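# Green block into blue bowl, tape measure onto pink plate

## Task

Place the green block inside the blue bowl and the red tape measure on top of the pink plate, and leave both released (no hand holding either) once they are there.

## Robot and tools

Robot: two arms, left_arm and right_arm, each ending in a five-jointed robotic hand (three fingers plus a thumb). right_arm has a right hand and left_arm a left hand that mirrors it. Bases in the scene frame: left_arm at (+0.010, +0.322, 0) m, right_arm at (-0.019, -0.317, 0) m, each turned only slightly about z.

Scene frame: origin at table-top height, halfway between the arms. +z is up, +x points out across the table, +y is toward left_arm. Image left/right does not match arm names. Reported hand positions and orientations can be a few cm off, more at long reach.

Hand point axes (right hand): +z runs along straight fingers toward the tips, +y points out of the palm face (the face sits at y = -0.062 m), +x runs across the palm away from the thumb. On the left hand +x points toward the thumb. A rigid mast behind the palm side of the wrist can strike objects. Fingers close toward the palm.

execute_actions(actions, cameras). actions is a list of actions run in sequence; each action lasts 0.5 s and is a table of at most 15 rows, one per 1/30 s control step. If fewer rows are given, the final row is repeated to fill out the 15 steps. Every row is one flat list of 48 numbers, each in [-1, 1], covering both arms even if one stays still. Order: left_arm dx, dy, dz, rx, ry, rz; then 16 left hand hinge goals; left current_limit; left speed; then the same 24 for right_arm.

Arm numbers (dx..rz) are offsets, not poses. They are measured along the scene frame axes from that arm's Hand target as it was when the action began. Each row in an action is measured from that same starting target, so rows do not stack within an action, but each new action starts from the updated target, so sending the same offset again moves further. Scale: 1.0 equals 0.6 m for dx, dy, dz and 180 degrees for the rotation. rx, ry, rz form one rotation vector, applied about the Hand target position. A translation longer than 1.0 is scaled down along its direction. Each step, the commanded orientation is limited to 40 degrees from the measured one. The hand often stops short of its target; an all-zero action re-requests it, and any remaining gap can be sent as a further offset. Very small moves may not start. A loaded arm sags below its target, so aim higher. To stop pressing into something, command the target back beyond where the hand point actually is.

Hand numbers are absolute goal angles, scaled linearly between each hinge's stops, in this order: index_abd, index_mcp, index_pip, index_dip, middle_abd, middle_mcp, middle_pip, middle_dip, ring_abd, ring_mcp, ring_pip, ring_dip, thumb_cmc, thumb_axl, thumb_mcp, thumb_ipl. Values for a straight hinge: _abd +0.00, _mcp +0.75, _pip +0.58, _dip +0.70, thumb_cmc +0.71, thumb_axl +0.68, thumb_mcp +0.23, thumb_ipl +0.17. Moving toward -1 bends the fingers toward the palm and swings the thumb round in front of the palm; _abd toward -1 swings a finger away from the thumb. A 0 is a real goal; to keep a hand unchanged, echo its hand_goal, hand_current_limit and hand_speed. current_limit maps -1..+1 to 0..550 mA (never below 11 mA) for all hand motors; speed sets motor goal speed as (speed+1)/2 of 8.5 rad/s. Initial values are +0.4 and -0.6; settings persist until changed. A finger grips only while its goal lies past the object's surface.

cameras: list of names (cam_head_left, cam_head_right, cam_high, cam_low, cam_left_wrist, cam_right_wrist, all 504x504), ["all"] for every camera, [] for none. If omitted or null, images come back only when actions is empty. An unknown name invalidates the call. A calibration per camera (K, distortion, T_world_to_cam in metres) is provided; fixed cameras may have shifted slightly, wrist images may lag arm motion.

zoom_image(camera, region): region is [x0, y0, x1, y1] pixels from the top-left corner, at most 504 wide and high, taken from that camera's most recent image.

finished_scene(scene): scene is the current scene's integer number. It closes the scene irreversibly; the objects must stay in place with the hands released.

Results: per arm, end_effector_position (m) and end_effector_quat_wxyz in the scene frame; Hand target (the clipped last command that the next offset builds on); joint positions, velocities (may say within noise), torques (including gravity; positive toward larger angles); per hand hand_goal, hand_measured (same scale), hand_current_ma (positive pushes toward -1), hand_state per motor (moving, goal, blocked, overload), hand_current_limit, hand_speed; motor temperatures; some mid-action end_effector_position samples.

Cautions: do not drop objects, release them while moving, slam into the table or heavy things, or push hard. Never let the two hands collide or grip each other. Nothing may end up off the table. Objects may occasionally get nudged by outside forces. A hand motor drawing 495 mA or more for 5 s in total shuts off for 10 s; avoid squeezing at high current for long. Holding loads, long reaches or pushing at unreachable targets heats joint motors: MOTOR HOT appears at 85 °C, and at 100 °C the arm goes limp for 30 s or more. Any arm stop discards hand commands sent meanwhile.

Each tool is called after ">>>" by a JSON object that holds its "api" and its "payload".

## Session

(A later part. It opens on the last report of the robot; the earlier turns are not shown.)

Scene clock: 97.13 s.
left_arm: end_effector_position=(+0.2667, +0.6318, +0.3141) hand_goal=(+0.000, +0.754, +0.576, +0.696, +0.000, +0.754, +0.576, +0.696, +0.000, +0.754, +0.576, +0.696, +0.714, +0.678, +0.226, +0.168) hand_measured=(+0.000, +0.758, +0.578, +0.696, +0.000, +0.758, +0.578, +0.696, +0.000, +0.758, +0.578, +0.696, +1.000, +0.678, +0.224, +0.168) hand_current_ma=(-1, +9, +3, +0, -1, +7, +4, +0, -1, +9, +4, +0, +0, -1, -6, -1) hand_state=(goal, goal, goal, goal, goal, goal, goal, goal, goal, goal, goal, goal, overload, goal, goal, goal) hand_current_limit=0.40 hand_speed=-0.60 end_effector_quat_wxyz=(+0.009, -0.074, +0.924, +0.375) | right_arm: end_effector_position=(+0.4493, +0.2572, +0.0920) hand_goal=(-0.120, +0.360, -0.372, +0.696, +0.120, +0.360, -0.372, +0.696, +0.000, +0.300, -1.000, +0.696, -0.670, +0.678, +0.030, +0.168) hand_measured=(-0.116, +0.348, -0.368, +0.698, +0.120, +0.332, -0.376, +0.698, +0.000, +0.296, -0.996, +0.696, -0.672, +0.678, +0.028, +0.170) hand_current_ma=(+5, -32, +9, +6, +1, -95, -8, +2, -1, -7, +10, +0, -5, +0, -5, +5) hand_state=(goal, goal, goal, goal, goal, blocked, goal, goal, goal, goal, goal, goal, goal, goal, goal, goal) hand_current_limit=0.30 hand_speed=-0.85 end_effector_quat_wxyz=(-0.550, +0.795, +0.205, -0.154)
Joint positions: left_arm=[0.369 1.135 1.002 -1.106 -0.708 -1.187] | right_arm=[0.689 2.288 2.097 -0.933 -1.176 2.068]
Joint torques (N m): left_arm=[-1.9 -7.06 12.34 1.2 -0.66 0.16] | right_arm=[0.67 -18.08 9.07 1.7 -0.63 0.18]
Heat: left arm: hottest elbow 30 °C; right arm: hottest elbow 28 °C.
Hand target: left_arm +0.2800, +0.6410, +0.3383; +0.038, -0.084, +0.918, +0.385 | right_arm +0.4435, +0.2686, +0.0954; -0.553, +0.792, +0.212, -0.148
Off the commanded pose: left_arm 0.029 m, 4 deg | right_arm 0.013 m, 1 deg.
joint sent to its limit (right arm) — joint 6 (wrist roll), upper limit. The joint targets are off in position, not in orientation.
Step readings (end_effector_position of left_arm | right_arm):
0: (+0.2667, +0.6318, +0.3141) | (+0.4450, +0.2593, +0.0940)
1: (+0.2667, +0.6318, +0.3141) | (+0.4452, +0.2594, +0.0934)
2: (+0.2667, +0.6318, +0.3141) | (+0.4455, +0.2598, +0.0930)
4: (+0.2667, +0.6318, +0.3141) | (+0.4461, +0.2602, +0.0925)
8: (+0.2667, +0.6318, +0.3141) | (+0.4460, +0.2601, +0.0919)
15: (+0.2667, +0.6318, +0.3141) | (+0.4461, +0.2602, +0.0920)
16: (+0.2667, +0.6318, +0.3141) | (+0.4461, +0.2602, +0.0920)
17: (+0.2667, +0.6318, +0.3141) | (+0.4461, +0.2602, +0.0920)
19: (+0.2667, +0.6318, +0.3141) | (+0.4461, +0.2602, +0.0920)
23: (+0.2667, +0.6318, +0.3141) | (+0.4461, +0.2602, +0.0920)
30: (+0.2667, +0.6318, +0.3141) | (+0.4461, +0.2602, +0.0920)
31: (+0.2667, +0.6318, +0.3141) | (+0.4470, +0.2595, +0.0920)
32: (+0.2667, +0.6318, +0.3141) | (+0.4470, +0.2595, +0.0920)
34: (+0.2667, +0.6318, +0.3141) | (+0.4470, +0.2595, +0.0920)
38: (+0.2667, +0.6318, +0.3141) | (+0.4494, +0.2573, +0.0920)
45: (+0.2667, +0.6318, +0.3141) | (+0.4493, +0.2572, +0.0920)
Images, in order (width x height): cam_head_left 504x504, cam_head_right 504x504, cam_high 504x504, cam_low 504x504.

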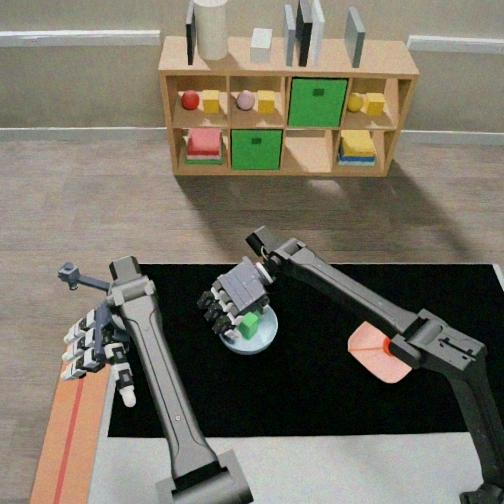

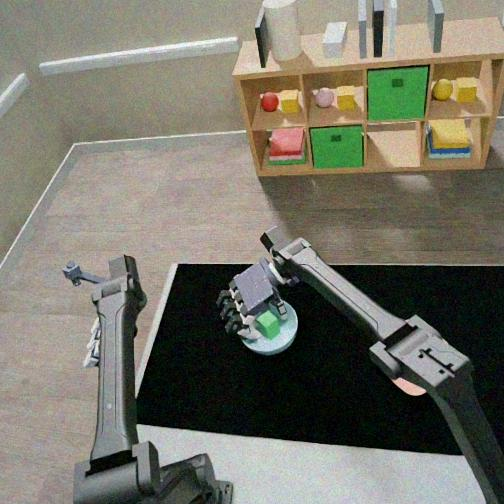

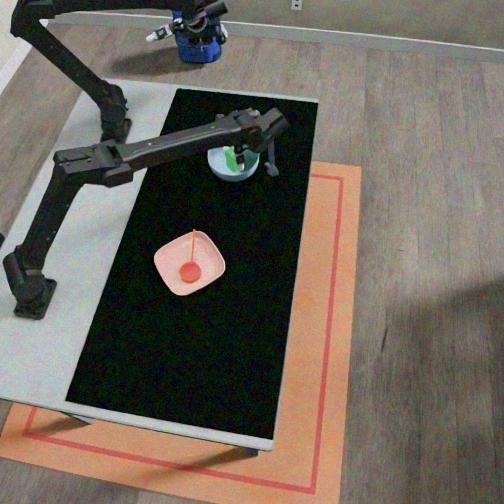

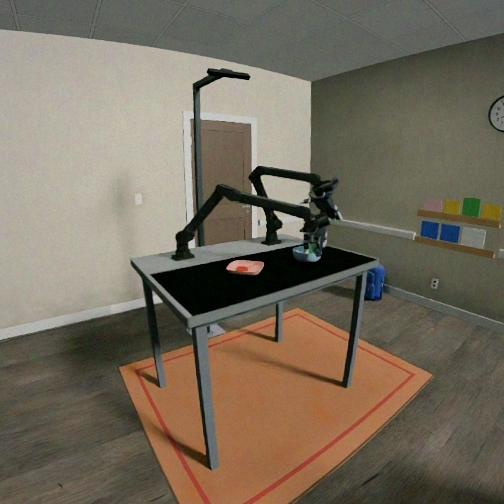

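>>> {"api": "execute_actions", "payload": {"actions": [[[0,0,0,0,0,0, 0,0.754,0.576,0.696,0,0.754,0.576,0.696,0,0.754,0.576,0.696,0.714,0.678,0.226,0.168,0.4,-0.6, 0.01,0,0.05,0,0,0, -0.12,0.34,-0.372,0.696,0.12,0.33,-0.372,0.696,0,0.3,-1,0.696,-0.671,0.677,0.03,0.168,0.3,-0.8]],[[0,0,0,0,0,0, 0,0.754,0.576,0.696,0,0.754,0.576,0.696,0,0.754,0.576,0.696,0.714,0.678,0.226,0.168,0.4,-0.6, 0,0,0.08,0,0,0, -0.12,0.34,-0.372,0.696,0.12,0.34,-0.372,0.696,0,0.3,-1,0.696,-0.671,0.677,0.03,0.168,0.3,-0.8]],[[0,0,0,0,0,0, 0,0.754,0.576,0.696,0,0.754,0.576,0.696,0,0.754,0.576,0.696,0.714,0.678,0.226,0.168,0.4,-0.6, 0,0,0.08,0,0,0, -0.12,0.34,-0.372,0.696,0.12,0.34,-0.372,0.696,0,0.3,-1,0.696,-0.671,0.677,0.03,0.168,0.3,-0.8]]], "cameras": ["cam_head_left","cam_head_right","cam_low","cam_high"]}}

>>> {"api": "zoom_image", "payload": {"camera": "cam_head_left", "region": [190, 250, 320, 380]}}

Scene clock: 99.77 s.
left_arm: end_effector_position=(+0.2667, +0.6318, +0.3141) hand_goal=(+0.000, +0.754, +0.576, +0.696, +0.000, +0.754, +0.576, +0.696, +0.000, +0.754, +0.576, +0.696, +0.714, +0.678, +0.226, +0.168) hand_measured=(+0.000, +0.758, +0.578, +0.696, +0.000, +0.758, +0.578, +0.696, +0.000, +0.758, +0.578, +0.696, +1.000, +0.678, +0.224, +0.168) hand_current_ma=(-1, +9, +3, +0, -1, +7, +4, +0, -1, +9, +4, +0, +0, -1, -6, -1) hand_state=(goal, goal, goal, goal, goal, goal, goal, goal, goal, goal, goal, goal, overload, goal, goal, goal) hand_current_limit=0.40 hand_speed=-0.60 end_effector_quat_wxyz=(+0.009, -0.074, +0.924, +0.375) | right_arm: end_effector_position=(+0.4497, +0.2574, +0.1886) hand_goal=(-0.120, +0.340, -0.372, +0.696, +0.120, +0.340, -0.372, +0.696, +0.000, +0.300, -1.000, +0.696, -0.670, +0.678, +0.030, +0.168) hand_measured=(-0.118, +0.336, -0.368, +0.698, +0.120, +0.330, -0.374, +0.698, +0.000, +0.296, -0.996, +0.696, -0.672, +0.678, +0.028, +0.170) hand_current_ma=(+3, -9, +8, +6, +1, -27, -2, +2, -1, -6, +10, +0, -4, +0, -4, +5) hand_state=(goal, goal, goal, goal, goal, goal, goal, goal, goal, goal, goal, goal, goal, goal, goal, goal) hand_current_limit=0.30 hand_speed=-0.80 end_effector_quat_wxyz=(-0.545, +0.798, +0.197, -0.165)
Joint positions: left_arm=[0.369 1.135 1.002 -1.106 -0.708 -1.187] | right_arm=[0.689 2.29 2.356 -1.221 -1.175 2.069]
Joint torques (N m): left_arm=[-1.55 -7.65 12.33 1.25 -0.67 0.19] | right_arm=[0.21 -18.43 14.91 -0.03 -0.75 0.2]
Heat: left arm: hottest elbow 30 °C; right arm: hottest elbow 28 °C.
Hand target: left_arm +0.2800, +0.6410, +0.3383; +0.038, -0.084, +0.918, +0.385 | right_arm +0.4495, +0.2686, +0.2214; -0.553, +0.792, +0.212, -0.148
Off the commanded pose: left_arm 0.029 m, 4 deg | right_arm 0.035 m, 3 deg.
joint sent to its limit (right arm) — joint 6 (wrist roll), upper limit. The joint targets are off in position, not in orientation.
Step readings (end_effector_position of left_arm | right_arm):
0: (+0.2667, +0.6318, +0.3141) | (+0.4493, +0.2572, +0.0920)
1: (+0.2667, +0.6318, +0.3141) | (+0.4484, +0.2564, +0.0919)
2: (+0.2667, +0.6318, +0.3141) | (+0.4469, +0.2552, +0.0916)
4: (+0.2667, +0.6318, +0.3141) | (+0.4452, +0.2538, +0.0913)
8: (+0.2667, +0.6318, +0.3141) | (+0.4443, +0.2530, +0.0912)
15: (+0.2667, +0.6318, +0.3141) | (+0.4443, +0.2530, +0.0912)
16: (+0.2667, +0.6318, +0.3141) | (+0.4436, +0.2524, +0.0944)
17: (+0.2667, +0.6318, +0.3141) | (+0.4410, +0.2501, +0.0980)
19: (+0.2667, +0.6318, +0.3141) | (+0.4394, +0.2488, +0.1047)
23: (+0.2667, +0.6318, +0.3141) | (+0.4449, +0.2535, +0.1225)
30: (+0.2667, +0.6318, +0.3141) | (+0.4462, +0.2546, +0.1291)
31: (+0.2667, +0.6318, +0.3141) | (+0.4454, +0.2537, +0.1329)
32: (+0.2667, +0.6318, +0.3141) | (+0.4426, +0.2514, +0.1367)
34: (+0.2667, +0.6318, +0.3141) | (+0.4416, +0.2506, +0.1471)
38: (+0.2667, +0.6318, +0.3141) | (+0.4481, +0.2560, +0.1742)
45: (+0.2667, +0.6318, +0.3141) | (+0.4501, +0.2578, +0.1887)
Images, in order (width x height): cam_head_left 504x504, cam_head_right 504x504, cam_high 504x504, cam_low 504x504.

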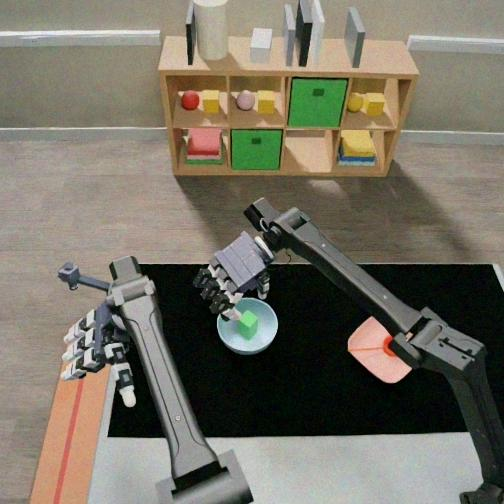

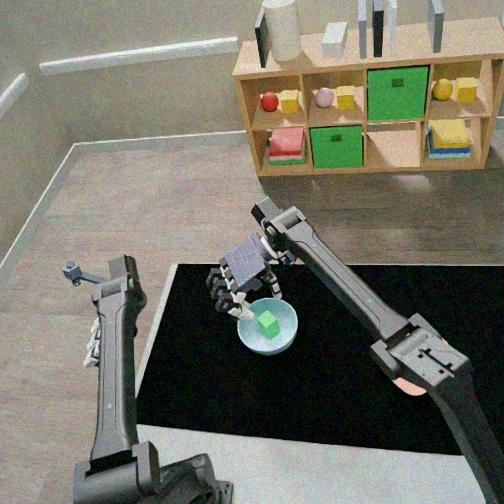

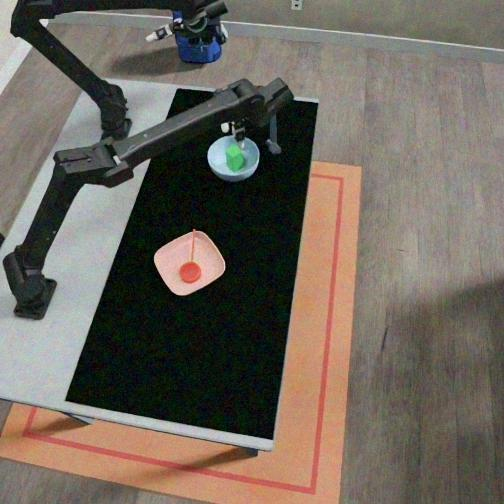

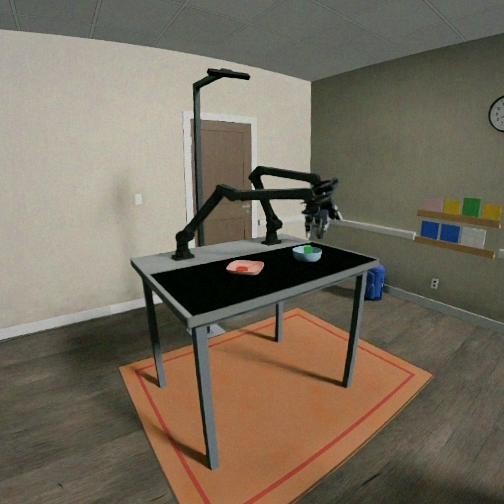

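Scaled by 3.877 from the camera's 504x504 image, which has a finer 720x720 frame.

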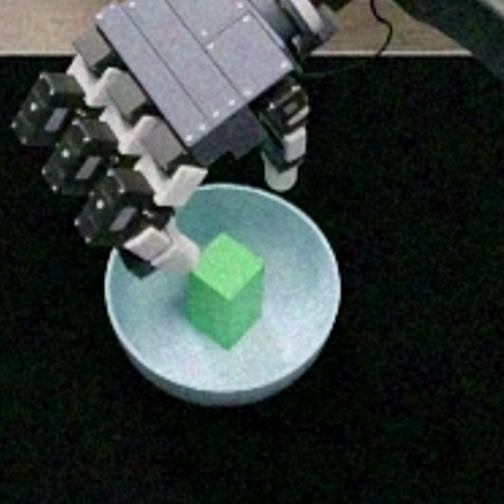

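>>> {"api": "execute_actions", "payload": {"actions": [[[0,0,0,0,0,0, 0,0.754,0.576,0.696,0,0.754,0.576,0.696,0,0.754,0.576,0.696,0.714,0.678,0.226,0.168,0.4,-0.6, -0.02,-0.22,0.05,0,0,0, 0,0.5,-0.372,0.696,0,0.5,-0.372,0.696,0,0.5,-0.372,0.696,-0.571,0.677,0.2,0.168,0.3,-0.6]],[[0,0,0,0,0,0, 0,0.754,0.576,0.696,0,0.754,0.576,0.696,0,0.754,0.576,0.696,0.714,0.678,0.226,0.168,0.4,-0.6, -0.02,-0.25,0.05,0,0,-0.05, 0,0.5,-0.372,0.696,0,0.5,-0.372,0.696,0,0.5,-0.372,0.696,-0.571,0.677,0.2,0.168,0.3,-0.6]],[[0.021,-0.13,0,-0.16,-0.003,-0.017, 0,0.754,0.576,0.696,0,0.754,0.576,0.696,0,0.754,0.576,0.696,0.714,0.678,0.226,0.168,0.4,-0.6, -0.02,-0.25,0.0,0,0,-0.05, 0,0.5,-0.372,0.696,0,0.5,-0.372,0.696,0,0.5,-0.372,0.696,-0.571,0.677,0.2,0.168,0.3,-0.6]],[[0.021,-0.13,0,-0.16,-0.003,-0.017, 0,0.754,0.576,0.696,0,0.754,0.576,0.696,0,0.754,0.576,0.696,0.714,0.678,0.226,0.168,0.4,-0.6, 0,0,0,0,0,0, 0,0.5,-0.372,0.696,0,0.5,-0.372,0.696,0,0.5,-0.372,0.696,-0.571,0.677,0.2,0.168,0.3,-0.6]],[[0.021,-0.13,-0.03,-0.16,-0.003,-0.017, 0,0.754,0.576,0.696,0,0.754,0.576,0.696,0,0.754,0.576,0.696,0.714,0.678,0.226,0.168,0.4,-0.6, 0,0,0,0,0,0, 0,0.5,-0.372,0.696,0,0.5,-0.372,0.696,0,0.5,-0.372,0.696,-0.571,0.677,0.2,0.168,0.3,-0.6]],[[0.021,-0.13,-0.03,-0.16,-0.003,-0.017, 0,0.754,0.576,0.696,0,0.754,0.576,0.696,0,0.754,0.576,0.696,0.714,0.678,0.226,0.168,0.4,-0.6, 0,0,0,0,0,0, 0,0.5,-0.372,0.696,0,0.5,-0.372,0.696,0,0.5,-0.372,0.696,-0.571,0.677,0.2,0.168,0.3,-0.6]]], "cameras": ["cam_head_left","cam_head_right","cam_left_wrist","cam_high","cam_low"]}}

Scene clock: 107.47 s.
left_arm: end_effector_position=(+0.3313, +0.3251, +0.2966) hand_goal=(+0.000, +0.754, +0.576, +0.696, +0.000, +0.754, +0.576, +0.696, +0.000, +0.754, +0.576, +0.696, +0.714, +0.678, +0.226, +0.168) hand_measured=(+0.002, +0.746, +0.574, +0.696, +0.002, +0.748, +0.574, +0.696, +0.002, +0.746, +0.574, +0.696, -0.176, +0.678, +0.222, +0.168) hand_current_ma=(+2, -17, -3, +0, +2, -14, -3, +0, +2, -15, -3, +0, +0, -1, -11, -1) hand_state=(goal, goal, goal, goal, goal, goal, goal, goal, goal, goal, goal, goal, overload, goal, goal, goal) hand_current_limit=0.40 hand_speed=-0.60 end_effector_quat_wxyz=(+0.126, -0.084, +0.857, -0.493) | right_arm: end_effector_position=(+0.4122, -0.1594, +0.2666) hand_goal=(+0.000, +0.500, -0.372, +0.696, +0.000, +0.500, -0.372, +0.696, +0.000, +0.500, -0.372, +0.696, -0.570, +0.678, +0.200, +0.168) hand_measured=(-0.002, +0.494, -0.370, +0.698, -0.002, +0.494, -0.372, +0.698, -0.002, +0.494, -0.372, +0.696, -0.574, +0.678, +0.198, +0.168) hand_current_ma=(-3, -15, +3, +5, -2, -15, +0, +2, -3, -15, +0, +0, -6, -1, -4, +2) hand_state=(goal, goal, goal, goal, goal, goal, goal, goal, goal, goal, goal, goal, goal, goal, goal, goal) hand_current_limit=0.30 hand_speed=-0.60 end_effector_quat_wxyz=(-0.561, +0.825, +0.053, -0.042)
Joint positions: left_arm=[0.311 1.163 1.23 -1.664 1.068 -1.39] | right_arm=[0.054 1.613 1.55 -1.687 -1.188 1.389]
Joint torques (N m): left_arm=[-1.03 -7.53 8.49 -0.76 1.3 -0.11] | right_arm=[-0.97 -11.34 9.77 -0.66 -0.85 -0.06]
Heat: left arm: hottest elbow 30 °C; right arm: hottest elbow 28 °C.
Hand target: left_arm +0.3304, +0.3290, +0.3023; -0.002, +0.000, +0.819, -0.574 | right_arm +0.4135, -0.1634, +0.2814; -0.570, +0.815, +0.086, -0.060
Off the commanded pose: left_arm 0.007 m, 20 deg | right_arm 0.015 m, 5 deg.
joint sent to its limit (left arm) — joint 4 (wrist pitch), lower limit.
joint sent to its limit (right arm) — joint 4 (wrist pitch), lower limit.
not at rest: the robot was still moving 3 seconds after this call's last action.
Step readings (end_effector_position of left_arm | right_arm):
0: (+0.2667, +0.6318, +0.3141) | (+0.4497, +0.2574, +0.1886)
1: (+0.2667, +0.6318, +0.3141) | (+0.4435, +0.2516, +0.1867)
2: (+0.2667, +0.6318, +0.3141) | (+0.4337, +0.2354, +0.1859)
4: (+0.2667, +0.6318, +0.3141) | (+0.4106, +0.1985, +0.1860)
8: (+0.2667, +0.6318, +0.3141) | (+0.4223, +0.1524, +0.2095)
15: (+0.2667, +0.6318, +0.3141) | (+0.4496, +0.1147, +0.2373)
16: (+0.2667, +0.6318, +0.3141) | (+0.4421, +0.1103, +0.2336)
17: (+0.2667, +0.6318, +0.3141) | (+0.4320, +0.0954, +0.2283)
19: (+0.2667, +0.6318, +0.3141) | (+0.4050, +0.0580, +0.2224)
23: (+0.2667, +0.6318, +0.3141) | (+0.4173, -0.0022, +0.2452)
30: (+0.2667, +0.6318, +0.3141) | (+0.4306, -0.0374, +0.2671)
31: (+0.2678, +0.6247, +0.3005) | (+0.4250, -0.0402, +0.2626)
32: (+0.2717, +0.6070, +0.2875) | (+0.4165, -0.0487, +0.2585)
34: (+0.2804, +0.5690, +0.2857) | (+0.3986, -0.0850, +0.2494)
38: (+0.2931, +0.5562, +0.3229) | (+0.4125, -0.1599, +0.2579)
45: (+0.2929, +0.5572, +0.3266) | (+0.4189, -0.1814, +0.2668)
46: (+0.2932, +0.5443, +0.3151) | (+0.4178, -0.1774, +0.2668)
47: (+0.2980, +0.5204, +0.3027) | (+0.4164, -0.1727, +0.2667)
49: (+0.3037, +0.4854, +0.2997) | (+0.4136, -0.1640, +0.2667)
53: (+0.3062, +0.4799, +0.3100) | (+0.4113, -0.1574, +0.2666)
60: (+0.3051, +0.4805, +0.3105) | (+0.4122, -0.1594, +0.2666)
61: (+0.3090, +0.4676, +0.3067) | (+0.4122, -0.1594, +0.2666)
62: (+0.3179, +0.4408, +0.3023) | (+0.4122, -0.1594, +0.2666)
64: (+0.3275, +0.4075, +0.3055) | (+0.4122, -0.1594, +0.2666)
68: (+0.3257, +0.4028, +0.3088) | (+0.4122, -0.1594, +0.2666)
75: (+0.3248, +0.4029, +0.3088) | (+0.4122, -0.1594, +0.2666)
76: (+0.3276, +0.3900, +0.3084) | (+0.4122, -0.1594, +0.2666)
77: (+0.3339, +0.3620, +0.3114) | (+0.4122, -0.1594, +0.2666)
79: (+0.3363, +0.3291, +0.3136) | (+0.4122, -0.1594, +0.2666)
83: (+0.3311, +0.3251, +0.2990) | (+0.4122, -0.1594, +0.2666)
90: (+0.3313, +0.3251, +0.2966) | (+0.4122, -0.1594, +0.2666)
camera_calibration:
cam_left_wrist: T_world_to_cam=[[0.738648, -0.050707, 0.672182, -0.469681], [-0.641106, 0.255266, 0.723755, -0.133518], [-0.208285, -0.96554, 0.156043, 0.455305], [0, 0, 0, 1]] pos_world=[0.356162, 0.449882, 0.341298]
Images, in order (width x height): cam_head_left 504x504, cam_head_right 504x504, cam_high 504x504, cam_low 504x504, cam_left_wrist 504x504.

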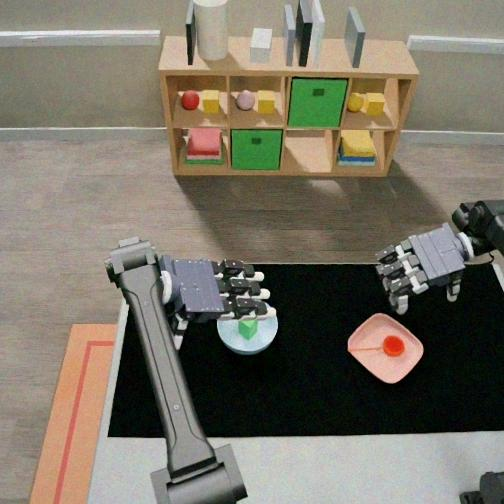

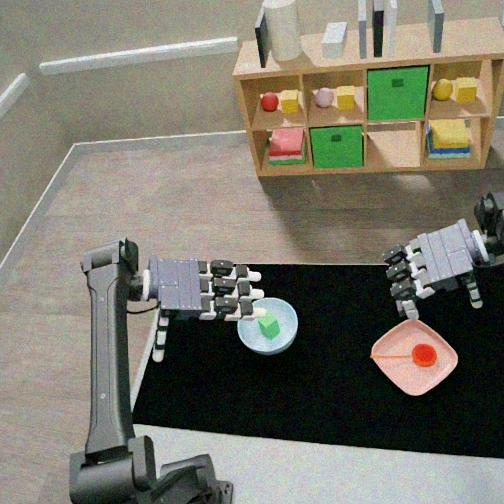

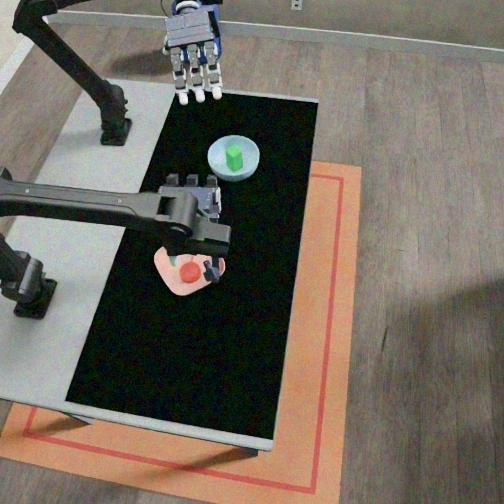

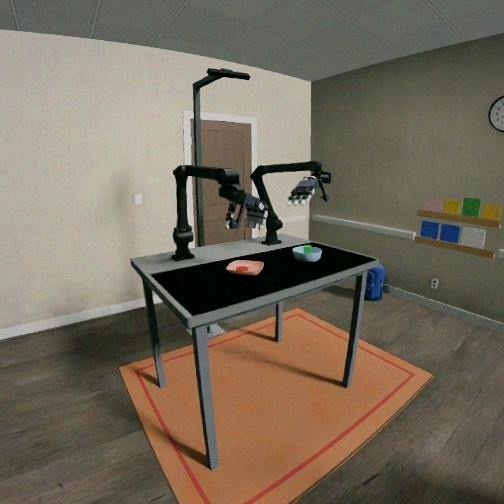

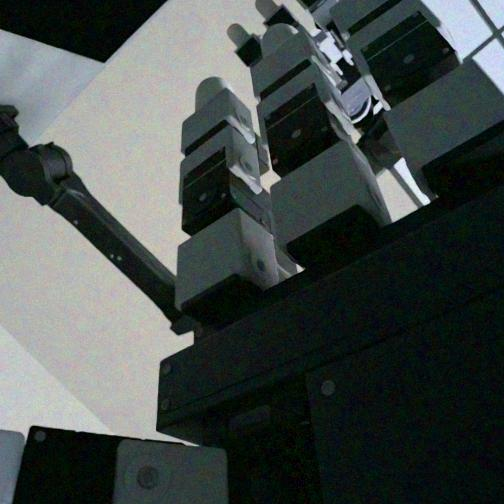

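>>> {"api": "execute_actions", "payload": {"actions": [[[-0.05,0,-0.1,0,0,0, 0,0.507,-0.372,0.696,0,0.507,-0.372,0.696,0,0.3,-1,0.696,0.714,0.678,0.226,0.168,0.4,-0.6, 0,0,0,0,0,0, 0,0.5,-0.372,0.696,0,0.5,-0.372,0.696,0,0.5,-0.372,0.696,-0.571,0.677,0.2,0.168,0.3,-0.6]],[[0,0,-0.1,0,0,0, 0,0.507,-0.372,0.696,0,0.507,-0.372,0.696,0,0.3,-1,0.696,0.714,0.678,0.226,0.168,0.4,-0.6, 0,0,0,0,0,0, 0,0.5,-0.372,0.696,0,0.5,-0.372,0.696,0,0.5,-0.372,0.696,-0.571,0.677,0.2,0.168,0.3,-0.6]],[[0,0,-0.1,0,0,0, 0,0.507,-0.372,0.696,0,0.507,-0.372,0.696,0,0.3,-1,0.696,0.714,0.678,0.226,0.168,0.4,-0.6, 0,0,0,0,0,0, 0,0.5,-0.372,0.696,0,0.5,-0.372,0.696,0,0.5,-0.372,0.696,-0.571,0.677,0.2,0.168,0.3,-0.6]]], "cameras": ["cam_head_left","cam_head_right"]}}

>>> {"api": "zoom_image", "payload": {"camera": "cam_head_right", "region": [110, 250, 270, 410]}}

Scene clock: 110.50 s.
left_arm: end_effector_position=(+0.2960, +0.3218, +0.1125) hand_goal=(+0.000, +0.508, -0.372, +0.696, +0.000, +0.508, -0.372, +0.696, +0.000, +0.300, -1.000, +0.696, +0.714, +0.678, +0.226, +0.168) hand_measured=(+0.000, +0.502, -0.368, +0.696, +0.000, +0.502, -0.368, +0.696, +0.000, +0.298, -0.992, +0.696, -0.356, +0.678, +0.224, +0.168) hand_current_ma=(+0, -12, +5, +0, +0, -10, +6, +0, +0, -3, +17, +0, +0, -1, -6, -1) hand_state=(goal, goal, goal, goal, goal, goal, goal, goal, goal, goal, goal, goal, overload, goal, goal, goal) hand_current_limit=0.40 hand_speed=-0.60 end_effector_quat_wxyz=(+0.011, -0.030, +0.840, -0.541) | right_arm: end_effector_position=(+0.4122, -0.1594, +0.2666) hand_goal=(+0.000, +0.500, -0.372, +0.696, +0.000, +0.500, -0.372, +0.696, +0.000, +0.500, -0.372, +0.696, -0.570, +0.678, +0.200, +0.168) hand_measured=(-0.002, +0.494, -0.370, +0.698, -0.002, +0.494, -0.372, +0.698, -0.002, +0.494, -0.372, +0.696, -0.574, +0.678, +0.198, +0.168) hand_current_ma=(-3, -15, +3, +5, -2, -15, +0, +2, -3, -15, +0, +0, -6, -1, -4, +2) hand_state=(goal, goal, goal, goal, goal, goal, goal, goal, goal, goal, goal, goal, goal, goal, goal, goal) hand_current_limit=0.30 hand_speed=-0.60 end_effector_quat_wxyz=(-0.561, +0.825, +0.053, -0.042)
Joint positions: left_arm=[0.34 1.445 0.914 -1.665 1.035 -0.888] | right_arm=[0.054 1.613 1.55 -1.687 -1.188 1.389]
Joint torques (N m): left_arm=[-0.67 -10.34 6.99 -1.36 0.62 0.09] | right_arm=[-0.21 -12.34 9.62 -0.87 -0.86 -0.04]
Heat: left arm: hottest elbow 30 °C; right arm: hottest elbow 28 °C.
Hand target: left_arm +0.3004, +0.3291, +0.1223; -0.002, +0.000, +0.819, -0.574 | right_arm +0.4135, -0.1634, +0.2814; -0.570, +0.815, +0.086, -0.060
Off the commanded pose: left_arm 0.013 m, 6 deg | right_arm 0.015 m, 5 deg.
joint sent to its limit (left arm) — joint 4 (wrist pitch), lower limit. The joint targets are off in position and orientation.
joint sent to its limit (right arm) — joint 4 (wrist pitch), lower limit. The joint targets are off in position and orientation.
Step readings (end_effector_position of left_arm | right_arm):
0: (+0.3313, +0.3251, +0.2966) | (+0.4122, -0.1594, +0.2666)
1: (+0.3300, +0.3237, +0.2930) | (+0.4122, -0.1594, +0.2666)
2: (+0.3233, +0.3214, +0.2822) | (+0.4122, -0.1594, +0.2666)
4: (+0.3059, +0.3204, +0.2548) | (+0.4122, -0.1594, +0.2666)
8: (+0.2935, +0.3220, +0.2292) | (+0.4122, -0.1594, +0.2666)
15: (+0.2951, +0.3226, +0.2289) | (+0.4122, -0.1594, +0.2666)
16: (+0.2960, +0.3225, +0.2263) | (+0.4122, -0.1594, +0.2666)
17: (+0.2961, +0.3215, +0.2200) | (+0.4122, -0.1594, +0.2666)
19: (+0.2941, +0.3204, +0.2017) | (+0.4122, -0.1594, +0.2666)
23: (+0.2941, +0.3217, +0.1746) | (+0.4122, -0.1594, +0.2666)
30: (+0.2969, +0.3227, +0.1720) | (+0.4122, -0.1594, +0.2666)
31: (+0.2980, +0.3224, +0.1693) | (+0.4122, -0.1594, +0.2666)
32: (+0.2982, +0.3224, +0.1626) | (+0.4122, -0.1594, +0.2666)
34: (+0.2960, +0.3218, +0.1442) | (+0.4122, -0.1594, +0.2666)
38: (+0.2924, +0.3210, +0.1155) | (+0.4122, -0.1594, +0.2666)
45: (+0.2952, +0.3216, +0.1128) | (+0.4122, -0.1594, +0.2666)
Images, in order (width x height): cam_head_left 504x504, cam_head_right 504x504.

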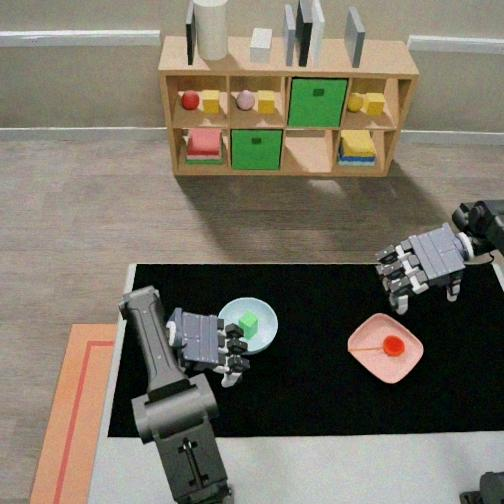

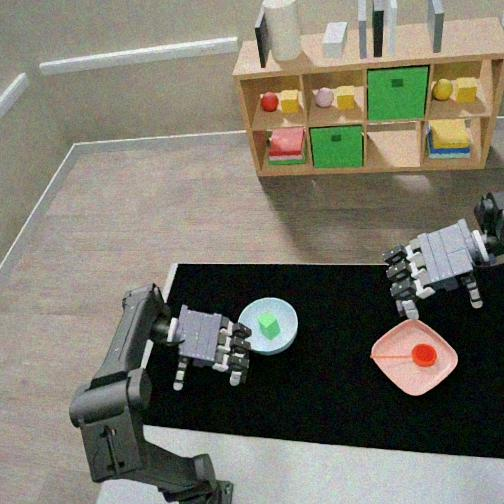

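Scaled by 3.150 from the camera's 504x504 image, which has a finer 720x720 frame.

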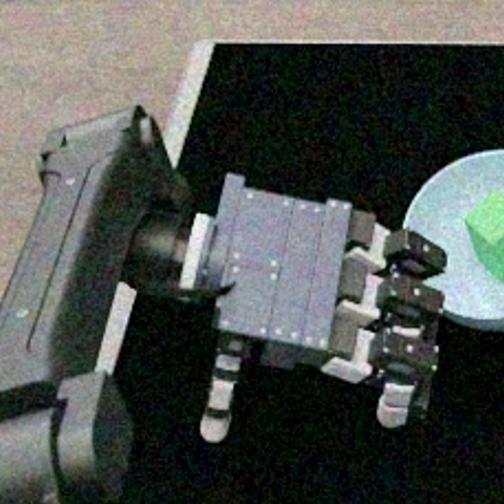

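>>> {"api": "finished_scene", "payload": {"scene": 1}}

The scene is finished: the task was done.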